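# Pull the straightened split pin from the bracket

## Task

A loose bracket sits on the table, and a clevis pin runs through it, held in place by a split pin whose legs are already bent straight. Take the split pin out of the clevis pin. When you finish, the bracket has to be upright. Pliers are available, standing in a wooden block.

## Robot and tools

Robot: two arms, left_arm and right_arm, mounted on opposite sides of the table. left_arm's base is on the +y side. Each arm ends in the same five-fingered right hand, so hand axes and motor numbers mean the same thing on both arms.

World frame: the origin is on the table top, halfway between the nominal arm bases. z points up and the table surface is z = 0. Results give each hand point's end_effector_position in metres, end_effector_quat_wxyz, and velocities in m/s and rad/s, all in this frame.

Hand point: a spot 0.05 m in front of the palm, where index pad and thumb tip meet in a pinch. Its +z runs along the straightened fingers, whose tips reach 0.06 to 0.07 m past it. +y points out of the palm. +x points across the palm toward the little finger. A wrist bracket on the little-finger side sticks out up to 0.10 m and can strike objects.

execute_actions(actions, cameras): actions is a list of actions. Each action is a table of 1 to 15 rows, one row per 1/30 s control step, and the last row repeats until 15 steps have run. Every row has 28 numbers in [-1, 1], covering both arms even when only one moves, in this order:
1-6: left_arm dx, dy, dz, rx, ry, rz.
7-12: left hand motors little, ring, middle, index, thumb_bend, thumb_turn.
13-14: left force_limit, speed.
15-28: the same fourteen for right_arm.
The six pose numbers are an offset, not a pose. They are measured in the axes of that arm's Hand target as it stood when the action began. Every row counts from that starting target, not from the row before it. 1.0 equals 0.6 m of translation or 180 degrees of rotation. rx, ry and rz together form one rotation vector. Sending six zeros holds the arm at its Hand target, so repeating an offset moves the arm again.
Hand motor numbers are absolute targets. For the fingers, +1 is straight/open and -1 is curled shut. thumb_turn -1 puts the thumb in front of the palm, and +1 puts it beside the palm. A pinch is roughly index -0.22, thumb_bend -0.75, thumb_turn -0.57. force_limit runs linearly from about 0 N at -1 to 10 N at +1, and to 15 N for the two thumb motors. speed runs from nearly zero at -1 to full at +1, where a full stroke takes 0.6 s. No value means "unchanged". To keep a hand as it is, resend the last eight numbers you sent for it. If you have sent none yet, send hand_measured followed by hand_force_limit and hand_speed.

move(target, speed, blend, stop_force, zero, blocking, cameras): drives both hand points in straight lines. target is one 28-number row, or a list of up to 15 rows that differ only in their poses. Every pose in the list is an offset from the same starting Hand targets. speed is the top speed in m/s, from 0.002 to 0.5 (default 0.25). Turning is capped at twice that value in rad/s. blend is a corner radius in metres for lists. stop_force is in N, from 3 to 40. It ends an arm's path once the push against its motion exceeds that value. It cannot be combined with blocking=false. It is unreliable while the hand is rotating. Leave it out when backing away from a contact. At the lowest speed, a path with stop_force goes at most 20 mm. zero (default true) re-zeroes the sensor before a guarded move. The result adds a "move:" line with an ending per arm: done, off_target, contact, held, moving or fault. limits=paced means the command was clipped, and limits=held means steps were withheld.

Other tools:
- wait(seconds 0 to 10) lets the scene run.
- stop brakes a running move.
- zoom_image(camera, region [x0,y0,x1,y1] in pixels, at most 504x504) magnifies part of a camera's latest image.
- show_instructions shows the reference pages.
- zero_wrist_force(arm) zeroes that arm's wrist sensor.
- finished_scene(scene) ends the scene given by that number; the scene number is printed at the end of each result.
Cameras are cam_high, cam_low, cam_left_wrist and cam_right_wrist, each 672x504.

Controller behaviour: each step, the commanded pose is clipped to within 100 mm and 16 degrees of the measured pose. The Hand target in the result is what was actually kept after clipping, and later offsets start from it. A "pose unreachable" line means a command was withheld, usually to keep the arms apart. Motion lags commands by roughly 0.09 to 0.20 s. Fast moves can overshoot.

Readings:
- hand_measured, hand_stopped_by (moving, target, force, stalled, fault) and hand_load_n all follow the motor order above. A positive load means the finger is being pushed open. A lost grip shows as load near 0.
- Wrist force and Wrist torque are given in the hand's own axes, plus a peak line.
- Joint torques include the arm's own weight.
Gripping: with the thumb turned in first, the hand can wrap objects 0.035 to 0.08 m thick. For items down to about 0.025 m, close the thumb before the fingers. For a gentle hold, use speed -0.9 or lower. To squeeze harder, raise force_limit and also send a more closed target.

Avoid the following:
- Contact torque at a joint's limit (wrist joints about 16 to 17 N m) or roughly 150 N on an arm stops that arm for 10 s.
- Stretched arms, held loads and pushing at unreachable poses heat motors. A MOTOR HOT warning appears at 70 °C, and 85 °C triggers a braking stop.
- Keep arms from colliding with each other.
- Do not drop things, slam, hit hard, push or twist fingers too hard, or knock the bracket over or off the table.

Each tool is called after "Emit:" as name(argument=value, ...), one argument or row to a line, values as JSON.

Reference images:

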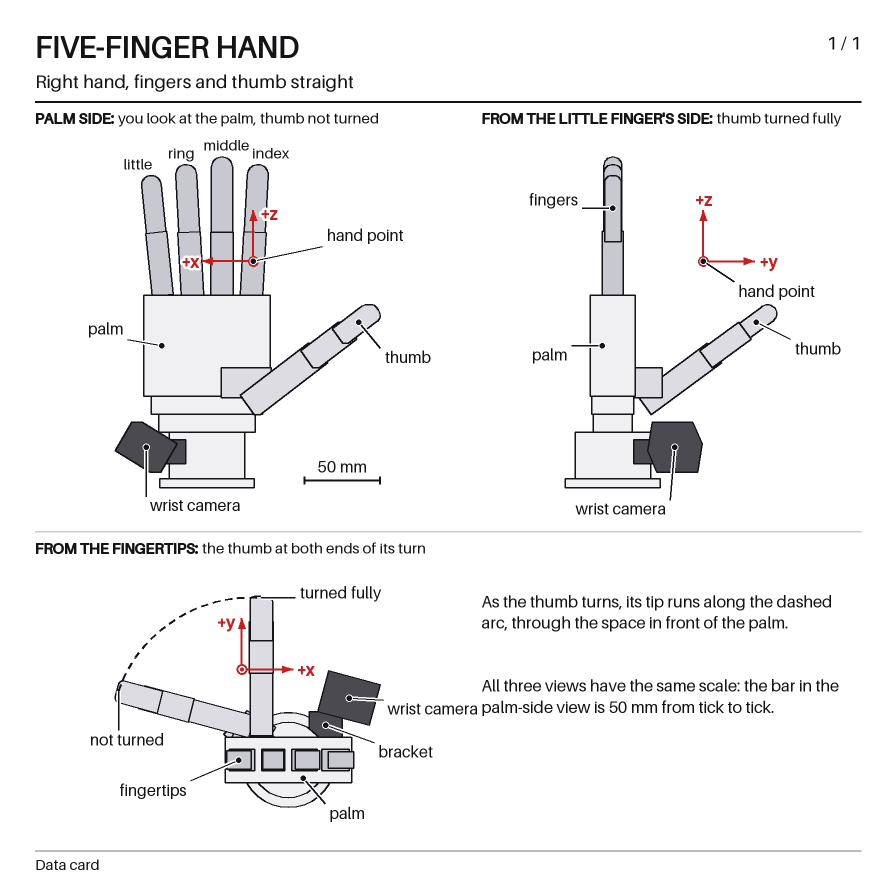

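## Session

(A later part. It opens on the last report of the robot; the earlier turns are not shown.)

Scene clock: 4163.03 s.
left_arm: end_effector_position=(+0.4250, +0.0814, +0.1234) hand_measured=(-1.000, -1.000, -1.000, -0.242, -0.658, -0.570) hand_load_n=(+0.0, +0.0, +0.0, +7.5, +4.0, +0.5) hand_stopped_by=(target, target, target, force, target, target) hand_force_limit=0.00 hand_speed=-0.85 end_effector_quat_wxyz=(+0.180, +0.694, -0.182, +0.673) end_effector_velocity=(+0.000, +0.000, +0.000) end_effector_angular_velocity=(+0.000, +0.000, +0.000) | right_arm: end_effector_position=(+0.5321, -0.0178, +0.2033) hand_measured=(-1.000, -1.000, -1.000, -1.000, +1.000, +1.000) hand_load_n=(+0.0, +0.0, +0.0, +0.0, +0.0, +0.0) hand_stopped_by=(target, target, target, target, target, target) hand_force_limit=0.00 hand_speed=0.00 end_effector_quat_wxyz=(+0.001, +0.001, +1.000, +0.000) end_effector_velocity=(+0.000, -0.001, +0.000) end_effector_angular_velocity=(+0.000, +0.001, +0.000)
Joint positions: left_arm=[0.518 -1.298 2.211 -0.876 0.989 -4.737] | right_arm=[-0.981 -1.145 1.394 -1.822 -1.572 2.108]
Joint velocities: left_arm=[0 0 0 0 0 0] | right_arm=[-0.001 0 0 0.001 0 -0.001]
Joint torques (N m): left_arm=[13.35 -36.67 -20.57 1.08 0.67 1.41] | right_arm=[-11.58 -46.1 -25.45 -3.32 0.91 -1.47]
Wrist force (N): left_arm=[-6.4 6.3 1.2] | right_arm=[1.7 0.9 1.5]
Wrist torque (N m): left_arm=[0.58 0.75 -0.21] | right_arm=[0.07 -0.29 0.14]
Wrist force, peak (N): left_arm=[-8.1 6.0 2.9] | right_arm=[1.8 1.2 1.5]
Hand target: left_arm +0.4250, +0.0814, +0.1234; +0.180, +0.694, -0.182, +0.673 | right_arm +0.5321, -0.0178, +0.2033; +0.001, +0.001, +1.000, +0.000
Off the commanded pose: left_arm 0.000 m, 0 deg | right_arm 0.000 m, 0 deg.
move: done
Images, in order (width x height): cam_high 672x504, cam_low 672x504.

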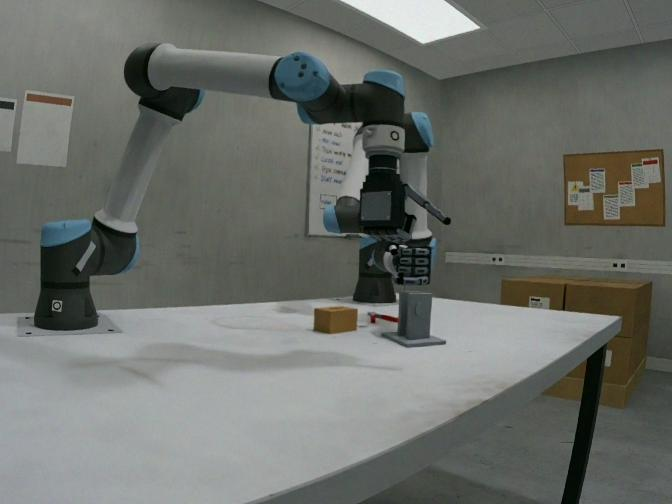

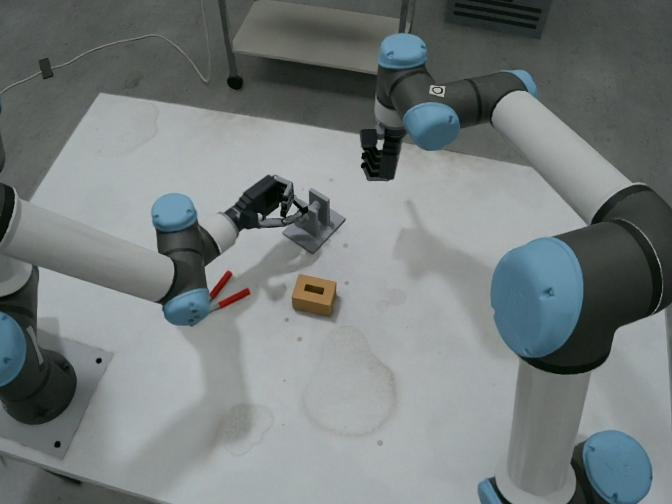

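Emit:
move(
  target=[0,0,0,0,0,0,-1,-1,-1,0.08,-0.66,-0.57,0,-0.3, 0,0,0,0,0,0,-1,-1,-1,-1,1,1,0,0],
  cameras=[],
)

Emit:
move(
  target=[-0.003,-0.0115,-0.0067,0,0,0,-1,-1,-1,0.08,-0.66,-0.57,0,-0.3, 0,0,0,0,0,0,-1,-1,-1,-1,1,1,0,0],
  speed=0.02,
  cameras=["cam_low"],
)

Emit:
zoom_image(
  camera="cam_low",
  region=[280, 175, 330, 225],
)

Scene clock: 4178.53 s.
left_arm: end_effector_position=(+0.4250, +0.0815, +0.1234) hand_measured=(-1.000, -1.000, -1.000, +0.080, -0.658, -0.570) hand_load_n=(+0.0, +0.0, +0.0, +0.0, +1.5, +0.0) hand_stopped_by=(target, target, target, target, target, target) hand_force_limit=0.00 hand_speed=-0.30 end_effector_quat_wxyz=(+0.180, +0.694, -0.182, +0.673) end_effector_velocity=(+0.000, +0.000, +0.001) end_effector_angular_velocity=(-0.001, -0.001, +0.000) | right_arm: end_effector_position=(+0.5321, -0.0178, +0.2033) hand_measured=(-1.000, -1.000, -1.000, -1.000, +1.000, +1.000) hand_load_n=(+0.0, +0.0, +0.0, +0.0, -0.5, +0.0) hand_stopped_by=(target, target, target, target, target, target) hand_force_limit=0.00 hand_speed=0.00 end_effector_quat_wxyz=(+0.001, +0.001, +1.000, +0.000) end_effector_velocity=(+0.000, +0.000, +0.000) end_effector_angular_velocity=(+0.001, +0.000, -0.001)
Joint positions: left_arm=[0.518 -1.298 2.211 -0.876 0.989 -4.737] | right_arm=[-0.981 -1.145 1.394 -1.822 -1.572 2.108]
Joint velocities: left_arm=[0 -0.001 0 0 0 0] | right_arm=[-0.001 0 0 0 0.001 0]
Joint torques (N m): left_arm=[11.71 -35.02 -17.52 0.95 0.93 -2.56] | right_arm=[-11.64 -45.74 -25.6 -3.19 1 -1.32]
Wrist force (N): left_arm=[-5.7 5.0 0.1] | right_arm=[1.8 1.0 1.6]
Wrist torque (N m): left_arm=[0.60 0.78 -0.21] | right_arm=[0.07 -0.31 0.15]
Wrist force, peak (N): left_arm=[-6.7 6.6 1.3] | right_arm=[1.9 1.1 1.7]
Hand target: left_arm +0.4250, +0.0814, +0.1234; +0.180, +0.694, -0.182, +0.673 | right_arm +0.5321, -0.0178, +0.2033; +0.001, +0.001, +1.000, +0.000
Off the commanded pose: left_arm 0.000 m, 0 deg | right_arm 0.000 m, 0 deg.
move: done
No camera images: "cameras" was empty.

Scene clock: 4179.37 s.
left_arm: end_effector_position=(+0.4249, +0.0893, +0.1217) hand_measured=(-1.000, -1.000, -1.000, +0.080, -0.658, -0.570) hand_load_n=(+0.0, +0.0, +0.0, +0.0, +3.0, +0.0) hand_stopped_by=(target, target, target, target, target, target) hand_force_limit=0.00 hand_speed=-0.30 end_effector_quat_wxyz=(+0.180, +0.694, -0.182, +0.673) end_effector_velocity=(+0.000, +0.001, -0.001) end_effector_angular_velocity=(+0.000, +0.000, +0.000) | right_arm: end_effector_position=(+0.5321, -0.0178, +0.2033) hand_measured=(-1.000, -1.000, -1.000, -1.000, +1.000, +1.000) hand_load_n=(+0.0, +0.0, +0.0, +0.0, +0.0, +0.0) hand_stopped_by=(target, target, target, target, target, target) hand_force_limit=0.00 hand_speed=0.00 end_effector_quat_wxyz=(+0.001, +0.001, +1.000, +0.000) end_effector_velocity=(+0.000, -0.001, +0.000) end_effector_angular_velocity=(+0.000, +0.000, -0.002)
Joint positions: left_arm=[0.528 -1.304 2.227 -0.887 0.999 -4.737] | right_arm=[-0.981 -1.145 1.394 -1.822 -1.572 2.108]
Joint velocities: left_arm=[0.002 -0.001 0.003 -0.002 0.002 0] | right_arm=[-0.001 0 0 0 0 0.001]
Joint torques (N m): left_arm=[12.31 -36.01 -5 -3.75 0.46 2.94] | right_arm=[-11.68 -45.6 -25.97 -3.19 1.04 -1.37]
Wrist force (N): left_arm=[-5.0 6.2 -1.3] | right_arm=[1.8 0.8 1.3]
Wrist torque (N m): left_arm=[0.60 0.72 -0.19] | right_arm=[0.07 -0.30 0.15]
Wrist force, peak (N): left_arm=[-5.2 7.2 -1.9] | right_arm=[1.8 1.0 1.6]
Hand target: left_arm +0.4249, +0.0895, +0.1217; +0.180, +0.694, -0.182, +0.673 | right_arm +0.5321, -0.0178, +0.2033; +0.001, +0.001, +1.000, +0.000
Off the commanded pose: left_arm 0.000 m, 0 deg | right_arm 0.000 m, 0 deg.
move: done
Images, in order (width x height): cam_low 672x504.

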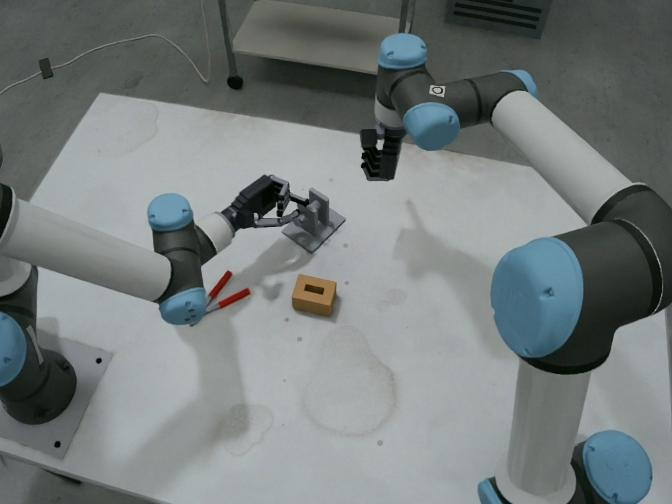

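Scaled by 10.080 from the camera's 672x504 image, which has a finer 960x720 frame.

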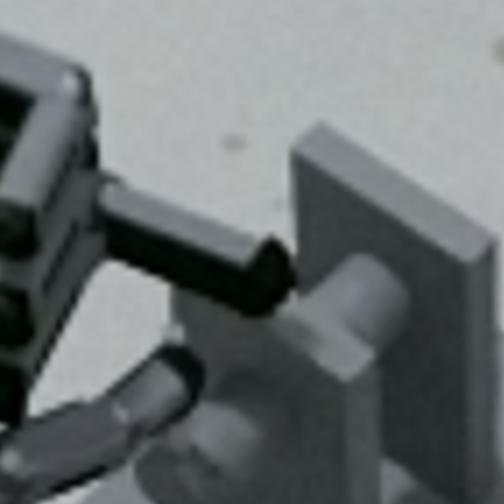

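Emit:
move(
  target=[
    [0,0,-0.008,0,0,0,-1,-1,-1,0.08,-0.66,-0.57,0,-0.3, 0,0,0,0,0,0,-1,-1,-1,-1,1,1,0,0],
    [-0.002,-0.006,-0.008,0,0,0,-1,-1,-1,0.08,-0.66,-0.57,0,-0.3, 0,0,0,0,0,0,-1,-1,-1,-1,1,1,0,0],
  ],
  speed=0.02,
  cameras=["cam_low"],
)

Emit:
zoom_image(
  camera="cam_low",
  region=[280, 175, 330, 225],
)

Scene clock: 4187.27 s.
left_arm: end_effector_position=(+0.4224, +0.0948, +0.1207) hand_measured=(-1.000, -1.000, -1.000, +0.080, -0.660, -0.570) hand_load_n=(+0.0, +0.0, +0.0, +0.0, +0.0, +0.0) hand_stopped_by=(target, target, target, target, target, target) hand_force_limit=0.00 hand_speed=-0.30 end_effector_quat_wxyz=(+0.180, +0.694, -0.182, +0.673) end_effector_velocity=(+0.001, +0.001, +0.000) end_effector_angular_velocity=(-0.002, -0.001, +0.000) | right_arm: end_effector_position=(+0.5321, -0.0178, +0.2033) hand_measured=(-1.000, -1.000, -1.000, -1.000, +1.000, +1.000) hand_load_n=(+0.0, +0.0, +0.0, +0.5, +0.0, +0.0) hand_stopped_by=(target, target, target, target, target, target) hand_force_limit=0.00 hand_speed=0.00 end_effector_quat_wxyz=(+0.001, +0.001, +1.000, +0.000) end_effector_velocity=(+0.000, +0.001, +0.000) end_effector_angular_velocity=(+0.000, +0.000, +0.002)
Joint positions: left_arm=[0.529 -1.312 2.244 -0.895 1 -4.737] | right_arm=[-0.981 -1.145 1.394 -1.822 -1.572 2.108]
Joint velocities: left_arm=[0.003 -0.001 0.002 -0.002 0.002 0] | right_arm=[0.001 0.001 0 -0.001 0 -0.001]
Joint torques (N m): left_arm=[11.3 -27.44 -3.01 -4.04 1 0.22] | right_arm=[-11.7 -45.26 -25.85 -3.09 1.15 -1.2]
Wrist force (N): left_arm=[-5.3 3.4 0.3] | right_arm=[1.7 0.8 1.3]
Wrist torque (N m): left_arm=[0.56 0.75 -0.19] | right_arm=[0.06 -0.29 0.14]
Wrist force, peak (N): left_arm=[-5.6 6.6 -1.7] | right_arm=[1.9 1.0 1.6]
Hand target: left_arm +0.4225, +0.0950, +0.1206; +0.180, +0.694, -0.182, +0.673 | right_arm +0.5321, -0.0178, +0.2033; +0.001, +0.001, +1.000, +0.000
Off the commanded pose: left_arm 0.000 m, 0 deg | right_arm 0.000 m, 0 deg.
move: done
Images, in order (width x height): cam_low 672x504.

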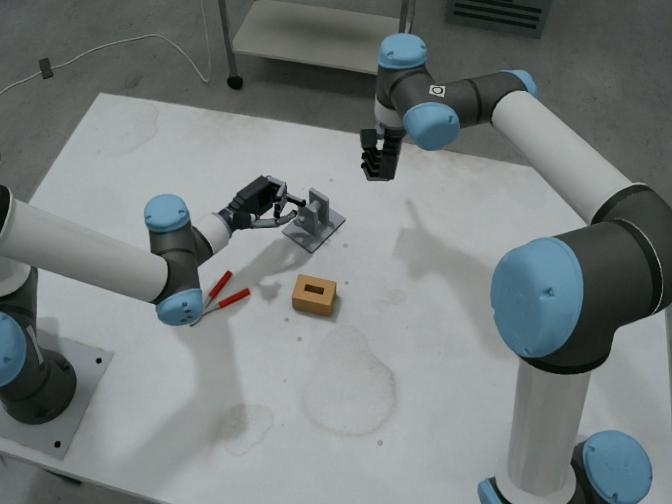

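Scaled by 10.080 from the camera's 672x504 image, which has a finer 960x720 frame.

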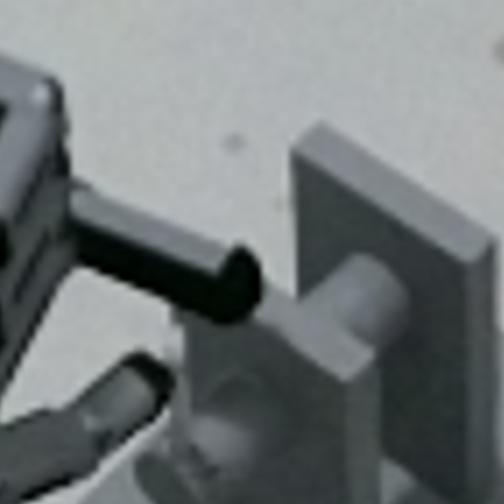

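Emit:
zoom_image(
  camera="cam_low",
  region=[285, 200, 315, 230],
)

Emit:
move(
  target=[0,0,0,0,0,0,-1,-1,-1,0.08,-0.66,-0.57,0,-0.3, 0,0,0,0,0,0,-1,-1,-1,-1,1,1,0,0],
  cameras=["cam_high"],
)

Emit:
zoom_image(
  camera="cam_high",
  region=[370, 240, 460, 330],
)

Scaled by 16.800 from the camera's 672x504 image, which has a finer 960x720 frame.

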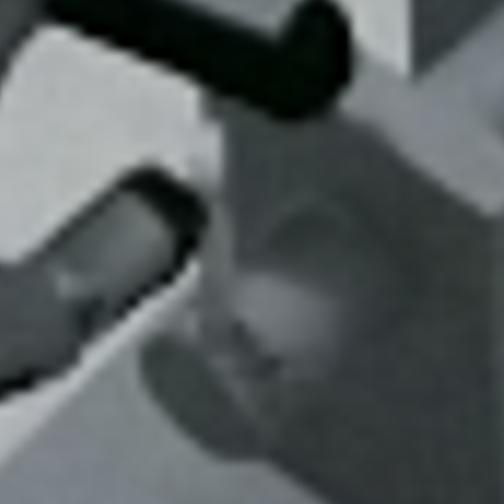

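Scene clock: 4194.40 s.
left_arm: end_effector_position=(+0.4225, +0.0950, +0.1206) hand_measured=(-1.000, -1.000, -1.000, +0.080, -0.660, -0.570) hand_load_n=(+0.0, +0.0, +0.0, +0.0, +0.0, +0.0) hand_stopped_by=(target, target, target, target, target, target) hand_force_limit=0.00 hand_speed=-0.30 end_effector_quat_wxyz=(+0.180, +0.694, -0.182, +0.673) end_effector_velocity=(+0.000, +0.000, +0.000) end_effector_angular_velocity=(+0.000, +0.000, +0.000) | right_arm: end_effector_position=(+0.5321, -0.0178, +0.2033) hand_measured=(-1.000, -1.000, -1.000, -1.000, +1.000, +1.000) hand_load_n=(+0.0, +0.0, +0.0, +0.0, +0.0, +0.5) hand_stopped_by=(target, target, target, target, target, target) hand_force_limit=0.00 hand_speed=0.00 end_effector_quat_wxyz=(+0.001, +0.001, +1.000, +0.000) end_effector_velocity=(+0.000, +0.000, +0.000) end_effector_angular_velocity=(+0.000, +0.000, -0.001)
Joint positions: left_arm=[0.529 -1.312 2.244 -0.895 1.001 -4.737] | right_arm=[-0.981 -1.145 1.394 -1.822 -1.572 2.108]
Joint velocities: left_arm=[0 -0.001 0 0.001 0 0] | right_arm=[-0.001 0 0 0.001 0 0]
Joint torques (N m): left_arm=[11.61 -19.41 -9.59 -3.97 1.18 2.53] | right_arm=[-11.42 -45.01 -26.92 -2.99 1.17 -1.08]
Wrist force (N): left_arm=[-5.4 3.8 0.4] | right_arm=[1.7 0.9 1.4]
Wrist torque (N m): left_arm=[0.60 0.74 -0.18] | right_arm=[0.07 -0.30 0.15]
Wrist force, peak (N): left_arm=[-5.8 3.7 0.6] | right_arm=[1.9 1.0 1.6]
Hand target: left_arm +0.4225, +0.0950, +0.1206; +0.180, +0.694, -0.182, +0.673 | right_arm +0.5321, -0.0178, +0.2033; +0.001, +0.001, +1.000, +0.000
Off the commanded pose: left_arm 0.000 m, 0 deg | right_arm 0.000 m, 0 deg.
move: done
Images, in order (width x height): cam_high 672x504.

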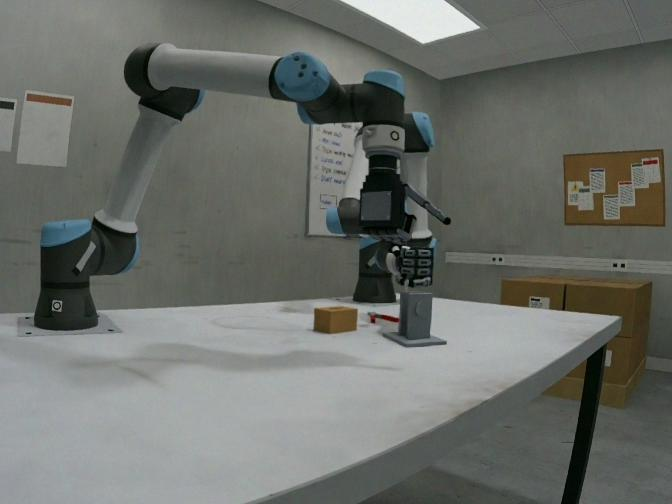

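Scaled by 5.600 from the camera's 672x504 image, which has a finer 960x720 frame.

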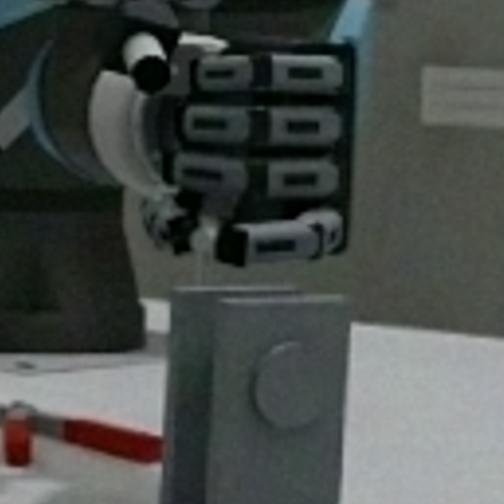

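Emit:
move(
  target=[0,-0.004,0.003,0,0,0,-1,-1,-1,0.08,-0.66,-0.57,0,-0.3, 0,0,0,0,0,0,-1,-1,-1,-1,1,1,0,0],
  speed=0.02,
  cameras=[],
)

Emit:
move(
  target=[0,0,0,0,0,0,-1,-1,-1,-0.4,-0.66,-0.57,-0.2,-0.9, 0,0,0,0,0,0,-1,-1,-1,-1,1,1,0,0],
  cameras=["cam_low","cam_high"],
)

Emit:
zoom_image(
  camera="cam_low",
  region=[285, 195, 315, 225],
)

Emit:
zoom_image(
  camera="cam_high",
  region=[380, 260, 430, 310],
)

Scene clock: 4202.87 s.
left_arm: end_effector_position=(+0.4251, +0.0961, +0.1206) hand_measured=(-1.000, -1.000, -1.000, +0.080, -0.660, -0.570) hand_load_n=(+0.0, +0.0, +0.0, +0.0, +0.5, +0.5) hand_stopped_by=(target, target, target, target, target, target) hand_force_limit=0.00 hand_speed=-0.30 end_effector_quat_wxyz=(+0.180, +0.694, -0.182, +0.673) end_effector_velocity=(+0.001, +0.001, +0.000) end_effector_angular_velocity=(+0.000, +0.000, +0.000) | right_arm: end_effector_position=(+0.5321, -0.0178, +0.2033) hand_measured=(-1.000, -1.000, -1.000, -1.000, +1.000, +1.000) hand_load_n=(+0.5, +0.0, +0.0, +0.0, +0.0, +0.0) hand_stopped_by=(target, target, target, target, target, target) hand_force_limit=0.00 hand_speed=0.00 end_effector_quat_wxyz=(+0.001, +0.001, +1.000, +0.000) end_effector_velocity=(+0.000, +0.000, +0.000) end_effector_angular_velocity=(+0.000, +0.000, +0.000)
Joint positions: left_arm=[0.538 -1.309 2.24 -0.894 1.009 -4.736] | right_arm=[-0.981 -1.145 1.394 -1.822 -1.572 2.108]
Joint velocities: left_arm=[0.004 0 -0.001 0.001 0.004 0] | right_arm=[0 -0.001 0 0.001 0 0]
Joint torques (N m): left_arm=[10.43 -18.81 -21.74 1.13 1.08 2.63] | right_arm=[-11.22 -44.59 -27.65 -2.79 1.26 -0.96]
Wrist force (N): left_arm=[-5.6 3.7 0.0] | right_arm=[1.8 0.9 1.4]
Wrist torque (N m): left_arm=[0.60 0.79 -0.20] | right_arm=[0.07 -0.30 0.15]
Wrist force, peak (N): left_arm=[-5.8 3.9 0.1] | right_arm=[2.0 1.1 1.5]
Hand target: left_arm +0.4252, +0.0962, +0.1206; +0.180, +0.694, -0.182, +0.673 | right_arm +0.5321, -0.0178, +0.2033; +0.001, +0.001, +1.000, +0.000
Off the commanded pose: left_arm 0.000 m, 0 deg | right_arm 0.000 m, 0 deg.
move: done
No camera images: "cameras" was empty.

Scene clock: 4204.27 s.
left_arm: end_effector_position=(+0.4252, +0.0962, +0.1206) hand_measured=(-1.000, -1.000, -1.000, -0.112, -0.660, -0.570) hand_load_n=(+0.0, +0.0, +0.0, +5.0, +1.0, +0.0) hand_stopped_by=(target, target, target, force, target, target) hand_force_limit=-0.20 hand_speed=-0.90 end_effector_quat_wxyz=(+0.180, +0.694, -0.182, +0.673) end_effector_velocity=(+0.000, +0.000, +0.000) end_effector_angular_velocity=(-0.001, +0.000, -0.001) | right_arm: end_effector_position=(+0.5321, -0.0178, +0.2033) hand_measured=(-1.000, -1.000, -1.000, -1.000, +1.000, +1.000) hand_load_n=(+0.0, +0.0, +0.0, +0.0, +0.0, +0.0) hand_stopped_by=(target, target, target, target, target, target) hand_force_limit=0.00 hand_speed=0.00 end_effector_quat_wxyz=(+0.001, +0.001, +1.000, +0.000) end_effector_velocity=(+0.000, -0.001, +0.000) end_effector_angular_velocity=(-0.001, +0.002, -0.001)
Joint positions: left_arm=[0.538 -1.309 2.24 -0.894 1.009 -4.736] | right_arm=[-0.981 -1.145 1.394 -1.822 -1.572 2.108]
Joint velocities: left_arm=[0 -0.001 0 0 0.001 0] | right_arm=[-0.001 0 0 0.002 0 0]
Joint torques (N m): left_arm=[10.75 -19.66 -20.44 1.07 1.01 2.53] | right_arm=[-11.13 -44.35 -27.99 -2.76 1.21 -0.93]
Wrist force (N): left_arm=[-5.8 3.5 1.2] | right_arm=[1.8 1.0 1.4]
Wrist torque (N m): left_arm=[0.55 0.74 -0.19] | right_arm=[0.09 -0.30 0.15]
Wrist force, peak (N): left_arm=[-5.9 3.8 0.9] | right_arm=[1.9 1.0 1.6]
Hand target: left_arm +0.4252, +0.0962, +0.1206; +0.180, +0.694, -0.182, +0.673 | right_arm +0.5321, -0.0178, +0.2033; +0.001, +0.001, +1.000, +0.000
Off the commanded pose: left_arm 0.000 m, 0 deg | right_arm 0.000 m, 0 deg.
move: done
Images, in order (width x height): cam_high 672x504, cam_low 672x504.

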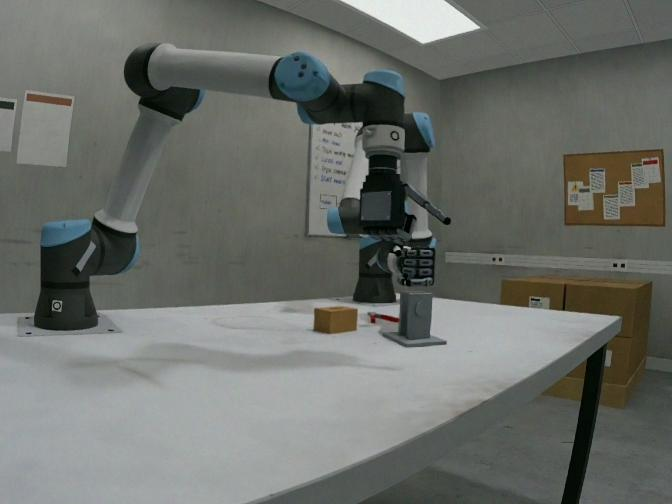

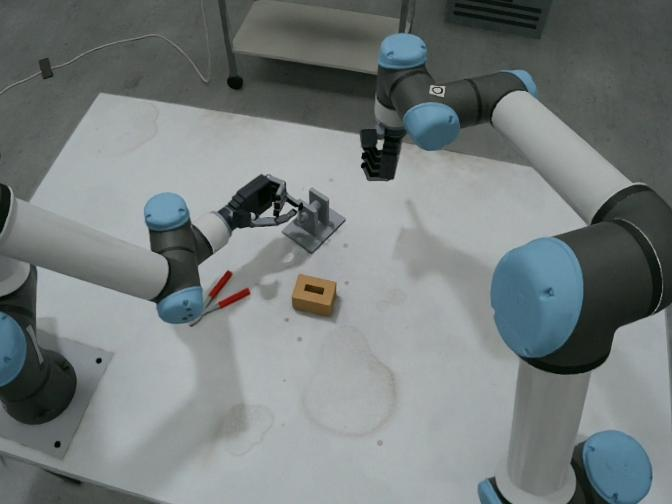

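Scaled by 16.800 from the camera's 672x504 image, which has a finer 960x720 frame.

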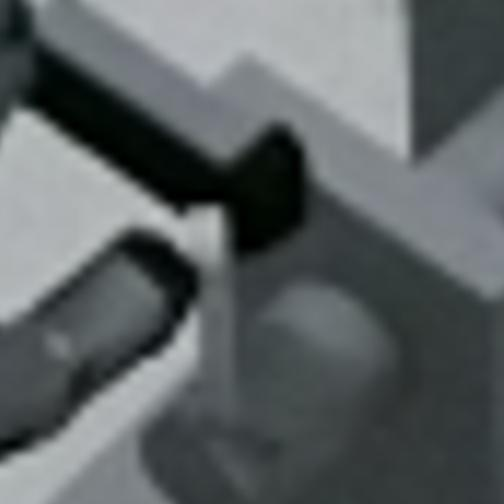

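Scaled by 10.080 from the camera's 672x504 image, which has a finer 960x720 frame.

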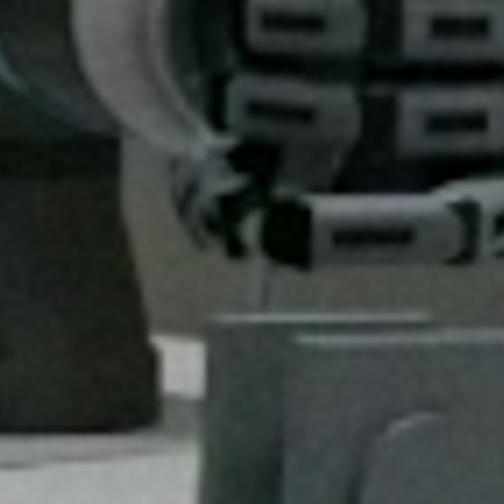

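Emit:
move(
  target=[0,0,0,0,0,0,-1,-1,-1,-0.5,-0.66,-0.57,0.9,-0.9, 0,0,0,0,0,0,-1,-1,-1,-1,1,1,0,0],
  cameras=["cam_low"],
)

Emit:
move(
  target=[0.008,0,0,0,0,0,-1,-1,-1,-0.5,-0.66,-0.57,0.9,-0.9, 0,0,0,0,0,0,-1,-1,-1,-1,1,1,0,0],
  speed=0.01,
  cameras=["cam_low","cam_high"],
)

Emit:
zoom_image(
  camera="cam_low",
  region=[285, 195, 315, 225],
)

Emit:
zoom_image(
  camera="cam_high",
  region=[380, 260, 430, 310],
)

Scene clock: 4211.83 s.
left_arm: end_effector_position=(+0.4252, +0.0962, +0.1206) hand_measured=(-1.000, -1.000, -1.000, -0.126, -0.660, -0.570) hand_load_n=(+0.0, +0.0, +0.0, +9.0, +1.0, +0.0) hand_stopped_by=(target, target, target, force, target, target) hand_force_limit=0.90 hand_speed=-0.90 end_effector_quat_wxyz=(+0.180, +0.694, -0.182, +0.673) end_effector_velocity=(+0.000, +0.000, -0.001) end_effector_angular_velocity=(+0.001, +0.000, +0.000) | right_arm: end_effector_position=(+0.5321, -0.0178, +0.2033) hand_measured=(-1.000, -1.000, -1.000, -1.000, +1.000, +1.000) hand_load_n=(+0.0, +0.0, +0.0, +0.0, +0.0, +0.0) hand_stopped_by=(target, target, target, target, target, target) hand_force_limit=0.00 hand_speed=0.00 end_effector_quat_wxyz=(+0.001, +0.001, +1.000, +0.000) end_effector_velocity=(+0.000, +0.000, +0.000) end_effector_angular_velocity=(+0.000, -0.001, -0.002)
Joint positions: left_arm=[0.538 -1.309 2.24 -0.894 1.009 -4.736] | right_arm=[-0.981 -1.145 1.394 -1.822 -1.572 2.108]
Joint velocities: left_arm=[0 0.001 0 0 0 0] | right_arm=[0 0 0 -0.001 0 0.001]
Joint torques (N m): left_arm=[8.55 -23.55 -17.37 0.26 1.41 2.16] | right_arm=[-11.16 -44.31 -28.66 -2.62 1.45 -0.74]
Wrist force (N): left_arm=[-6.0 3.3 0.7] | right_arm=[1.9 0.9 1.3]
Wrist torque (N m): left_arm=[0.54 0.76 -0.20] | right_arm=[0.08 -0.32 0.15]
Wrist force, peak (N): left_arm=[-6.4 3.6 1.4] | right_arm=[1.9 1.1 1.5]
Hand target: left_arm +0.4252, +0.0962, +0.1206; +0.180, +0.694, -0.182, +0.673 | right_arm +0.5321, -0.0178, +0.2033; +0.001, +0.001, +1.000, +0.000
Off the commanded pose: left_arm 0.000 m, 0 deg | right_arm 0.000 m, 0 deg.
move: done
Images, in order (width x height): cam_low 672x504.

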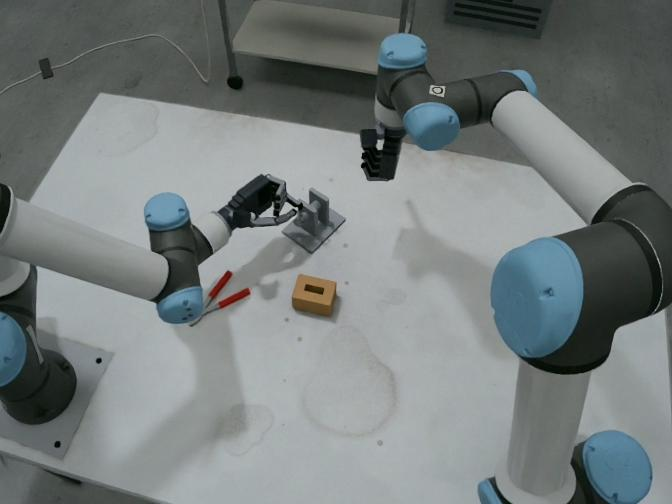

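Scene clock: 4212.63 s.
left_arm: end_effector_position=(+0.4253, +0.0961, +0.1253) hand_measured=(-1.000, -1.000, -1.000, -0.126, -0.660, -0.570) hand_load_n=(+0.0, +0.0, +0.0, +2.0, +0.0, +0.0) hand_stopped_by=(target, target, target, force, target, target) hand_force_limit=0.90 hand_speed=-0.90 end_effector_quat_wxyz=(+0.180, +0.694, -0.182, +0.673) end_effector_velocity=(+0.000, +0.000, +0.000) end_effector_angular_velocity=(+0.002, +0.001, +0.001) | right_arm: end_effector_position=(+0.5321, -0.0178, +0.2033) hand_measured=(-1.000, -1.000, -1.000, -1.000, +1.000, +1.000) hand_load_n=(+0.0, +0.0, +0.0, +0.0, +0.0, +0.0) hand_stopped_by=(target, target, target, target, target, target) hand_force_limit=0.00 hand_speed=0.00 end_effector_quat_wxyz=(+0.001, +0.001, +1.000, +0.000) end_effector_velocity=(+0.000, +0.000, +0.000) end_effector_angular_velocity=(+0.001, -0.001, +0.000)
Joint positions: left_arm=[0.539 -1.32 2.236 -0.88 1.01 -4.736] | right_arm=[-0.981 -1.145 1.394 -1.822 -1.572 2.108]
Joint velocities: left_arm=[0.001 0 -0.001 0.004 -0.001 0] | right_arm=[0 0 0 -0.002 0 0]
Joint torques (N m): left_arm=[10.75 -36.25 -20.65 1.41 1.6 2.57] | right_arm=[-11.19 -44.27 -28.96 -2.56 1.46 -0.69]
Wrist force (N): left_arm=[-5.7 2.7 2.2] | right_arm=[1.9 0.9 1.5]
Wrist torque (N m): left_arm=[0.57 0.80 -0.22] | right_arm=[0.07 -0.32 0.16]
Wrist force, peak (N): left_arm=[-7.4 3.9 1.8] | right_arm=[1.9 1.0 1.6]
Hand target: left_arm +0.4254, +0.0961, +0.1254; +0.180, +0.694, -0.182, +0.673 | right_arm +0.5321, -0.0178, +0.2033; +0.001, +0.001, +1.000, +0.000
Off the commanded pose: left_arm 0.000 m, 0 deg | right_arm 0.000 m, 0 deg.
move: done
Images, in order (width x height): cam_high 672x504, cam_low 672x504.

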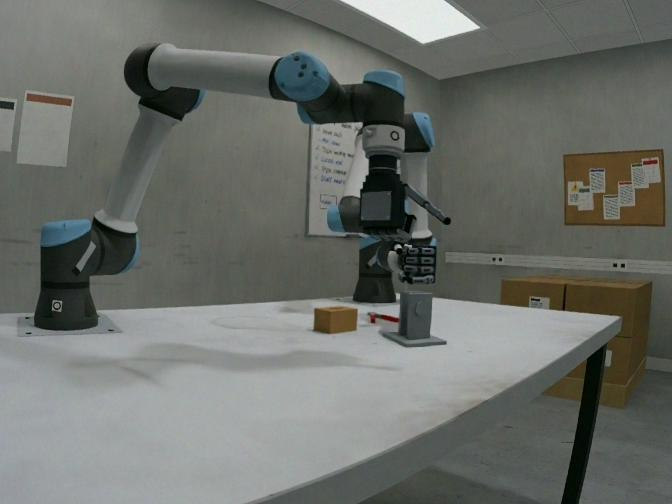

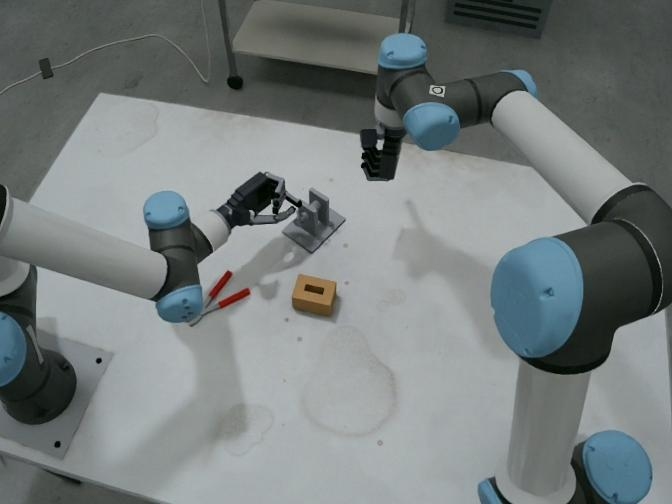

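Scaled by 16.800 from the camera's 672x504 image, which has a finer 960x720 frame.

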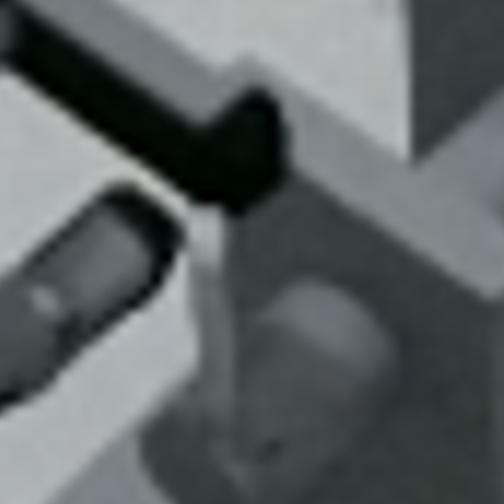

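Scaled by 10.080 from the camera's 672x504 image, which has a finer 960x720 frame.

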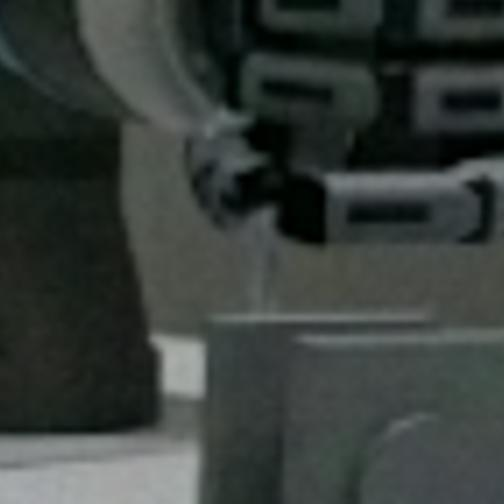

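Emit:
move(
  target=[-0.01,0,0,0,0,0,-1,-1,-1,0.0,-0.66,-0.57,0,-0.3, 0,0,0,0,0,0,-1,-1,-1,-1,1,1,0,0],
  speed=0.02,
  cameras=[],
)

Emit:
move(
  target=[0,0,0.015,0,0,0,-1,-1,-1,0.0,-0.66,-0.57,0,-0.3, 0,0,0,0,0,0,-1,-1,-1,-1,1,1,0,0],
  speed=0.01,
  stop_force=3,
  cameras=[],
)

Emit:
move(
  target=[0,0,0,0,0,0,-1,-1,-1,-0.5,-0.66,-0.57,0.5,-0.9, 0,0,0,0,0,0,-1,-1,-1,-1,1,1,0,0],
  cameras=["cam_low","cam_high"],
)

Emit:
zoom_image(
  camera="cam_low",
  region=[285, 195, 315, 225],
)

Emit:
zoom_image(
  camera="cam_high",
  region=[380, 260, 430, 310],
)

Scene clock: 4225.43 s.
left_arm: end_effector_position=(+0.4252, +0.0962, +0.1195) hand_measured=(-1.000, -1.000, -1.000, +0.000, -0.660, -0.570) hand_load_n=(+0.0, +0.0, +0.0, +0.0, +0.0, +0.0) hand_stopped_by=(target, target, target, target, target, target) hand_force_limit=0.00 hand_speed=-0.30 end_effector_quat_wxyz=(+0.180, +0.694, -0.182, +0.673) end_effector_velocity=(+0.000, +0.000, -0.002) end_effector_angular_velocity=(+0.002, +0.001, -0.001) | right_arm: end_effector_position=(+0.5321, -0.0178, +0.2033) hand_measured=(-1.000, -1.000, -1.000, -1.000, +1.000, +1.000) hand_load_n=(+0.0, +0.0, +0.0, +0.0, +0.0, +0.0) hand_stopped_by=(target, target, target, target, target, target) hand_force_limit=0.00 hand_speed=0.00 end_effector_quat_wxyz=(+0.001, +0.001, +1.000, +0.000) end_effector_velocity=(+0.001, +0.000, +0.000) end_effector_angular_velocity=(+0.001, -0.002, -0.001)
Joint positions: left_arm=[0.538 -1.307 2.241 -0.898 1.009 -4.736] | right_arm=[-0.981 -1.145 1.394 -1.822 -1.572 2.108]
Joint velocities: left_arm=[0 0.004 0.001 -0.003 0.001 0] | right_arm=[-0.001 0 0 -0.002 0 0]
Joint torques (N m): left_arm=[-8.41 -17.85 -3.85 -4.18 -1.31 -2.52] | right_arm=[-11.15 -43.91 -30.04 -2.33 1.5 -0.48]
Wrist force (N): left_arm=[-5.4 3.7 -0.2] | right_arm=[1.7 1.0 1.6]
Wrist torque (N m): left_arm=[0.63 0.78 -0.19] | right_arm=[0.07 -0.29 0.14]
Wrist force, peak (N): left_arm=[-5.7 4.3 0.0] | right_arm=[1.9 1.1 1.7]
Hand target: left_arm +0.4252, +0.0962, +0.1194; +0.180, +0.694, -0.182, +0.673 | right_arm +0.5321, -0.0178, +0.2033; +0.001, +0.001, +1.000, +0.000
Off the commanded pose: left_arm 0.000 m, 0 deg | right_arm 0.000 m, 0 deg.
move: done
No camera images: "cameras" was empty.

Scene clock: 4226.67 s.
left_arm: end_effector_position=(+0.4260, +0.0956, +0.1194) hand_measured=(-1.000, -1.000, -1.000, +0.000, -0.660, -0.570) hand_load_n=(+0.0, +0.0, +0.0, +0.0, +0.0, +0.5) hand_stopped_by=(target, target, target, target, target, target) hand_force_limit=0.00 hand_speed=-0.30 end_effector_quat_wxyz=(+0.180, +0.694, -0.182, +0.673) end_effector_velocity=(+0.000, +0.000, -0.001) end_effector_angular_velocity=(+0.002, +0.001, +0.001) | right_arm: end_effector_position=(+0.5321, -0.0178, +0.2033) hand_measured=(-1.000, -1.000, -1.000, -1.000, +1.000, +1.000) hand_load_n=(+0.0, +0.0, +0.0, +0.0, +0.0, +0.0) hand_stopped_by=(target, target, target, target, target, target) hand_force_limit=0.00 hand_speed=0.00 end_effector_quat_wxyz=(+0.001, +0.001, +1.000, +0.000) end_effector_velocity=(+0.000, +0.000, +0.000) end_effector_angular_velocity=(+0.000, +0.001, +0.000)
Joint positions: left_arm=[0.54 -1.305 2.238 -0.898 1.011 -4.736] | right_arm=[-0.981 -1.145 1.394 -1.822 -1.572 2.108]
Joint velocities: left_arm=[0 0 0 0.001 0 0] | right_arm=[-0.001 0 0 0.001 0.001 -0.001]
Joint torques (N m): left_arm=[-8.07 -35.72 -6.53 -4.18 -1.41 0.43] | right_arm=[-11.19 -43.86 -30 -2.34 1.58 -0.45]
Wrist force (N): left_arm=[-5.7 3.5 -0.6] | right_arm=[2.0 1.0 1.3]
Wrist torque (N m): left_arm=[0.60 0.78 -0.19] | right_arm=[0.09 -0.33 0.17]
Wrist force, peak (N): left_arm=[-5.3 3.0 -4.4] | right_arm=[2.0 1.3 1.4]
Hand target: left_arm +0.4260, +0.0956, +0.1194; +0.180, +0.694, -0.182, +0.673 | right_arm +0.5321, -0.0178, +0.2033; +0.001, +0.001, +1.000, +0.000
Off the commanded pose: left_arm 0.008 m, 0 deg | right_arm 0.000 m, 0 deg.
move: contact (left_arm)
No camera images: "cameras" was empty.

Scene clock: 4227.67 s.
left_arm: end_effector_position=(+0.4260, +0.0956, +0.1194) hand_measured=(-1.000, -1.000, -1.000, -0.124, -0.660, -0.570) hand_load_n=(+0.0, +0.0, +0.0, +8.0, +0.5, +0.0) hand_stopped_by=(target, target, target, force, target, target) hand_force_limit=0.50 hand_speed=-0.90 end_effector_quat_wxyz=(+0.180, +0.694, -0.182, +0.673) end_effector_velocity=(+0.000, +0.000, -0.001) end_effector_angular_velocity=(+0.002, +0.001, +0.001) | right_arm: end_effector_position=(+0.5321, -0.0178, +0.2033) hand_measured=(-1.000, -1.000, -1.000, -1.000, +1.000, +1.000) hand_load_n=(+0.0, +0.0, +0.0, +0.0, +0.0, +0.0) hand_stopped_by=(target, target, target, target, target, target) hand_force_limit=0.00 hand_speed=0.00 end_effector_quat_wxyz=(+0.001, +0.001, +1.000, +0.000) end_effector_velocity=(+0.000, -0.001, +0.000) end_effector_angular_velocity=(-0.001, +0.002, -0.003)
Joint positions: left_arm=[0.54 -1.305 2.238 -0.898 1.011 -4.736] | right_arm=[-0.981 -1.145 1.394 -1.822 -1.572 2.108]
Joint velocities: left_arm=[0 0 0 0.002 -0.001 0] | right_arm=[-0.001 0 0 0.002 0 0.002]
Joint torques (N m): left_arm=[-7.89 -35.46 -7.55 -4.06 -1.08 0.71] | right_arm=[-10.82 -43.76 -29.92 -2.32 1.54 -0.44]
Wrist force (N): left_arm=[-5.9 3.5 0.5] | right_arm=[1.8 1.0 1.4]
Wrist torque (N m): left_arm=[0.57 0.75 -0.18] | right_arm=[0.08 -0.31 0.15]
Wrist force, peak (N): left_arm=[-6.1 3.7 1.3] | right_arm=[1.9 1.0 1.5]
Hand target: left_arm +0.4260, +0.0956, +0.1194; +0.180, +0.694, -0.182, +0.673 | right_arm +0.5321, -0.0178, +0.2033; +0.001, +0.001, +1.000, +0.000
Off the commanded pose: left_arm 0.000 m, 0 deg | right_arm 0.000 m, 0 deg.
move: done
Images, in order (width x height): cam_high 672x504, cam_low 672x504.

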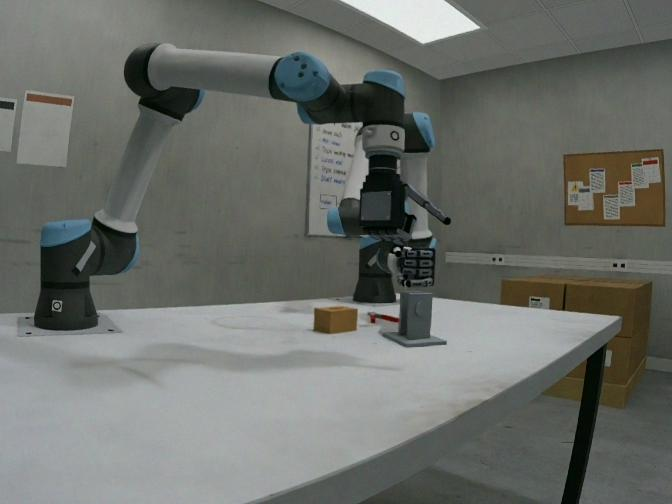

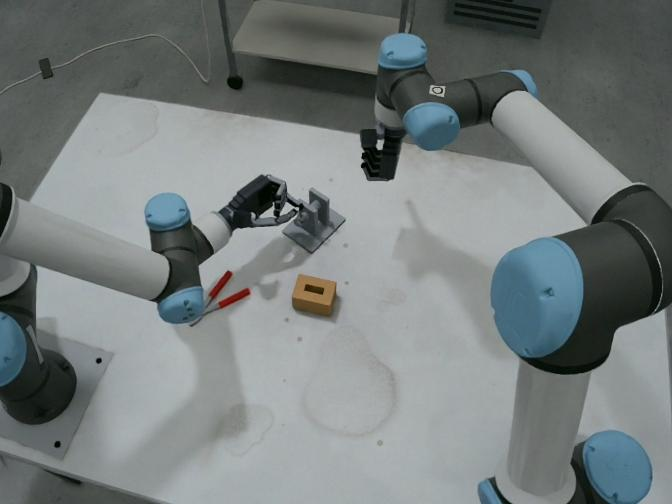

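Scaled by 16.800 from the camera's 672x504 image, which has a finer 960x720 frame.

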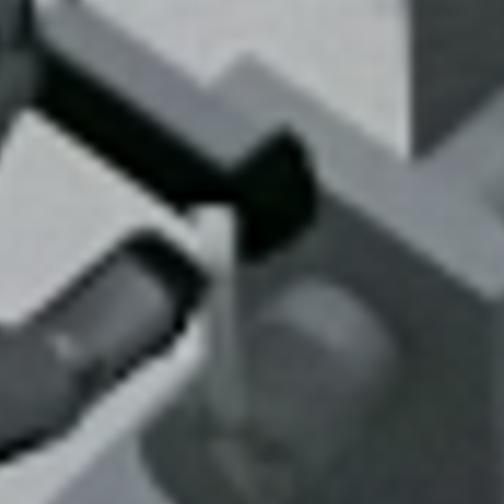

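Scaled by 10.080 from the camera's 672x504 image, which has a finer 960x720 frame.

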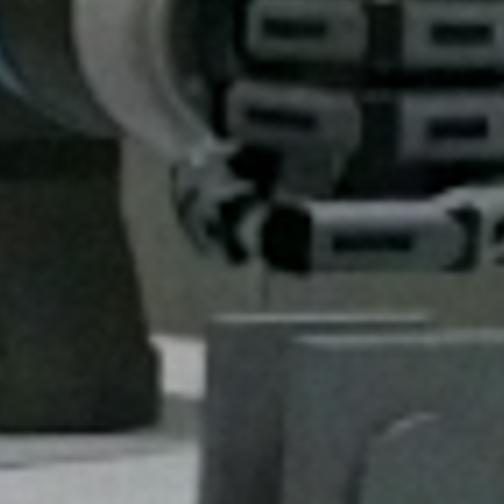

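Emit:
move(
  target=[0,0,0,0,0,0,-1,-1,-1,0.1,-0.6,-0.57,0.5,-0.3, 0,0,0,0,0,0,-1,-1,-1,-1,1,1,0,0],
  cameras=[],
)

Emit:
move(
  target=[0.1,0,0,0,0,0,-1,-1,-1,0.1,-0.6,-0.57,0.5,-0.3, 0,0,0,0,0,0,-1,-1,-1,-1,1,1,0,0],
  speed=0.1,
  cameras=[],
)

Emit:
move(
  target=[
    [0,-0.0245,-0.2625,-0.195,0,0,-1,-1,-1,1,1,-1,1,0, 0,0,0,0,0,0,-1,-1,-1,-1,1,1,0,0],
    [-0.103,-0.0245,-0.2625,-0.195,0,0,-1,-1,-1,1,1,-1,1,0, 0,0,0,0,0,0,-1,-1,-1,-1,1,1,0,0],
  ],
  speed=0.12,
  cameras=["cam_low","cam_high"],
)

Emit:
zoom_image(
  camera="cam_low",
  region=[285, 195, 325, 235],
)

Emit:
zoom_image(
  camera="cam_high",
  region=[370, 260, 460, 350],
)

Scene clock: 4252.17 s.
left_arm: end_effector_position=(+0.4260, +0.0956, +0.1194) hand_measured=(-1.000, -1.000, -1.000, +0.100, -0.600, -0.570) hand_load_n=(+0.0, +0.0, +0.0, +0.0, -0.5, +0.0) hand_stopped_by=(target, target, target, target, target, target) hand_force_limit=0.50 hand_speed=-0.30 end_effector_quat_wxyz=(+0.180, +0.694, -0.182, +0.673) end_effector_velocity=(+0.000, +0.000, +0.000) end_effector_angular_velocity=(+0.001, +0.000, -0.001) | right_arm: end_effector_position=(+0.5321, -0.0178, +0.2033) hand_measured=(-1.000, -1.000, -1.000, -1.000, +1.000, +1.000) hand_load_n=(+0.0, +0.0, +0.0, +0.0, -0.5, +0.0) hand_stopped_by=(target, target, target, target, target, target) hand_force_limit=0.00 hand_speed=0.00 end_effector_quat_wxyz=(+0.001, +0.001, +1.000, +0.000) end_effector_velocity=(-0.001, +0.000, +0.000) end_effector_angular_velocity=(-0.001, +0.001, +0.001)
Joint positions: left_arm=[0.54 -1.305 2.238 -0.898 1.011 -4.736] | right_arm=[-0.981 -1.145 1.394 -1.822 -1.572 2.108]
Joint velocities: left_arm=[0 0 0 0.001 0 0] | right_arm=[0 0 0 0.002 0 -0.001]
Joint torques (N m): left_arm=[-7.81 -35.07 -11.73 -3.78 -0.05 2.16] | right_arm=[-10.87 -43.43 -30.21 -2.03 1.58 -0.29]
Wrist force (N): left_arm=[-5.1 3.1 -0.7] | right_arm=[1.6 1.0 1.3]
Wrist torque (N m): left_arm=[0.58 0.76 -0.19] | right_arm=[0.09 -0.27 0.14]
Wrist force, peak (N): left_arm=[-6.4 3.4 0.5] | right_arm=[2.0 1.0 1.6]
Hand target: left_arm +0.4260, +0.0956, +0.1194; +0.180, +0.694, -0.182, +0.673 | right_arm +0.5321, -0.0178, +0.2033; +0.001, +0.001, +1.000, +0.000
Off the commanded pose: left_arm 0.000 m, 0 deg | right_arm 0.000 m, 0 deg.
move: done
No camera images: "cameras" was empty.

Scene clock: 4253.43 s.
left_arm: end_effector_position=(+0.4278, +0.0950, +0.1793) hand_measured=(-1.000, -1.000, -1.000, +0.100, -0.600, -0.570) hand_load_n=(+0.0, +0.0, +0.0, -0.5, +0.0, +0.0) hand_stopped_by=(target, target, target, target, target, target) hand_force_limit=0.50 hand_speed=-0.30 end_effector_quat_wxyz=(+0.180, +0.694, -0.182, +0.673) end_effector_velocity=(+0.000, +0.000, +0.001) end_effector_angular_velocity=(+0.000, +0.000, +0.000) | right_arm: end_effector_position=(+0.5321, -0.0178, +0.2033) hand_measured=(-1.000, -1.000, -1.000, -1.000, +1.000, +1.000) hand_load_n=(+0.0, +0.0, +0.0, +0.0, +0.0, +0.0) hand_stopped_by=(target, target, target, target, target, target) hand_force_limit=0.00 hand_speed=0.00 end_effector_quat_wxyz=(+0.001, +0.001, +1.000, +0.000) end_effector_velocity=(+0.001, +0.000, +0.000) end_effector_angular_velocity=(+0.000, -0.001, -0.002)
Joint positions: left_arm=[0.543 -1.432 2.178 -0.71 1.015 -4.736] | right_arm=[-0.981 -1.145 1.394 -1.822 -1.572 2.108]
Joint velocities: left_arm=[0 -0.002 -0.001 0.003 0 0] | right_arm=[0 0 0 -0.001 0 0.001]
Joint torques (N m): left_arm=[12.4 -34.75 -23.53 1.42 1.46 -2.29] | right_arm=[-10.77 -43.08 -30.11 -1.9 1.67 -0.19]
Wrist force (N): left_arm=[-5.5 4.0 0.7] | right_arm=[1.9 0.9 1.4]
Wrist torque (N m): left_arm=[0.65 0.78 -0.17] | right_arm=[0.07 -0.32 0.16]
Wrist force, peak (N): left_arm=[-6.0 4.1 0.5] | right_arm=[2.0 1.1 1.5]
Hand target: left_arm +0.4278, +0.0950, +0.1794; +0.180, +0.694, -0.182, +0.673 | right_arm +0.5321, -0.0178, +0.2033; +0.001, +0.001, +1.000, +0.000
Off the commanded pose: left_arm 0.000 m, 0 deg | right_arm 0.000 m, 0 deg.
move: done
No camera images: "cameras" was empty.

Scene clock: 4257.27 s.
left_arm: end_effector_position=(+0.2968, +0.1864, +0.1225) hand_measured=(-1.000, -1.000, -1.000, +1.000, +1.000, -0.846) hand_load_n=(+0.0, +0.0, +0.0, +0.0, +0.0, +0.0) hand_stopped_by=(target, target, target, target, target, force) hand_force_limit=1.00 hand_speed=0.00 end_effector_quat_wxyz=(+0.381, +0.608, -0.377, +0.586) end_effector_velocity=(+0.000, +0.000, -0.001) end_effector_angular_velocity=(+0.000, +0.001, +0.000) | right_arm: end_effector_position=(+0.5321, -0.0178, +0.2033) hand_measured=(-1.000, -1.000, -1.000, -1.000, +1.000, +1.000) hand_load_n=(+0.0, +0.0, +0.0, +0.0, +0.0, +0.0) hand_stopped_by=(target, target, target, target, target, target) hand_force_limit=0.00 hand_speed=0.00 end_effector_quat_wxyz=(+0.001, +0.001, +1.000, +0.000) end_effector_velocity=(+0.000, +0.000, +0.000) end_effector_angular_velocity=(+0.000, +0.000, +0.000)
Joint positions: left_arm=[0.903 -1.457 2.445 -0.964 1.986 -4.724] | right_arm=[-0.981 -1.145 1.394 -1.822 -1.572 2.108]
Joint velocities: left_arm=[0 0.003 0.001 -0.004 0 0] | right_arm=[0 0 0 0 0 0.001]
Joint torques (N m): left_arm=[-7.66 -9.31 -3.96 -4.53 1.22 -2.26] | right_arm=[-10.71 -43.11 -29.99 -1.84 1.83 0.03]
Wrist force (N): left_arm=[-5.7 3.3 0.3] | right_arm=[1.8 0.9 1.4]
Wrist torque (N m): left_arm=[0.53 0.79 -0.21] | right_arm=[0.08 -0.31 0.15]
Wrist force, peak (N): left_arm=[-6.4 3.9 0.3] | right_arm=[2.0 1.0 1.6]
Hand target: left_arm +0.2968, +0.1864, +0.1224; +0.381, +0.608, -0.377, +0.586 | right_arm +0.5321, -0.0178, +0.2033; +0.001, +0.001, +1.000, +0.000
Off the commanded pose: left_arm 0.000 m, 0 deg | right_arm 0.000 m, 0 deg.
move: done
Images, in order (width x height): cam_high 672x504, cam_low 672x504.

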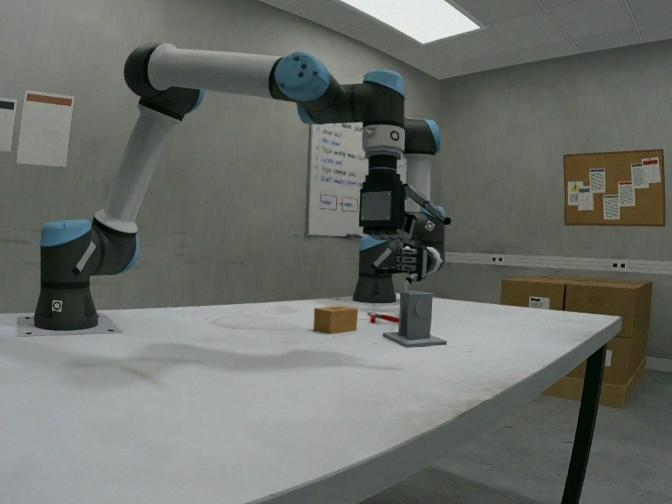

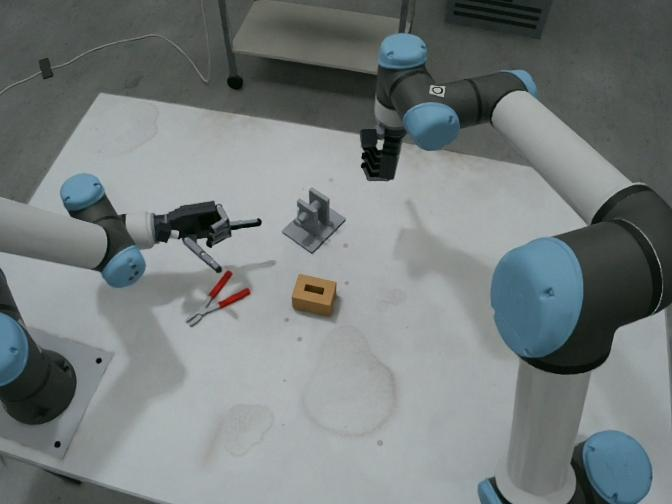

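Scaled by 12.600 from the camera's 672x504 image, which has a finer 960x720 frame.

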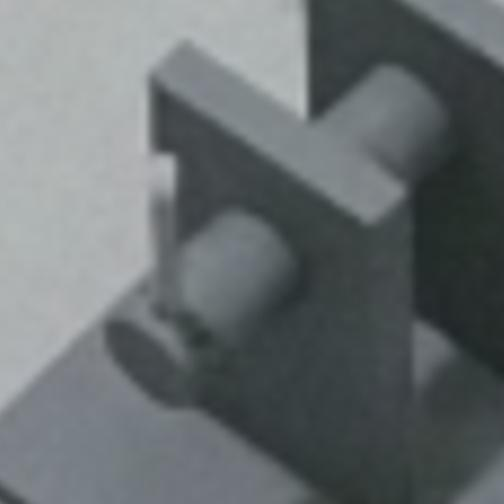

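Scaled by 5.600 from the camera's 672x504 image, which has a finer 960x720 frame.

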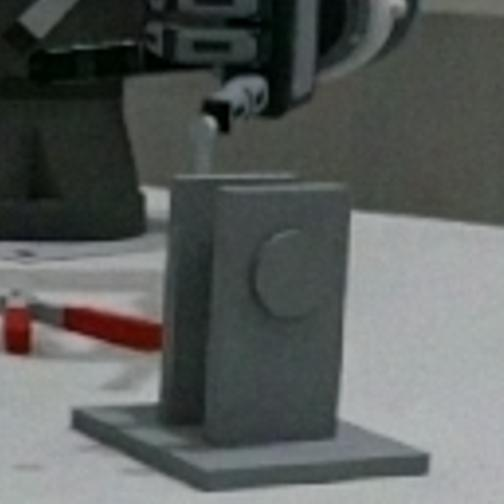

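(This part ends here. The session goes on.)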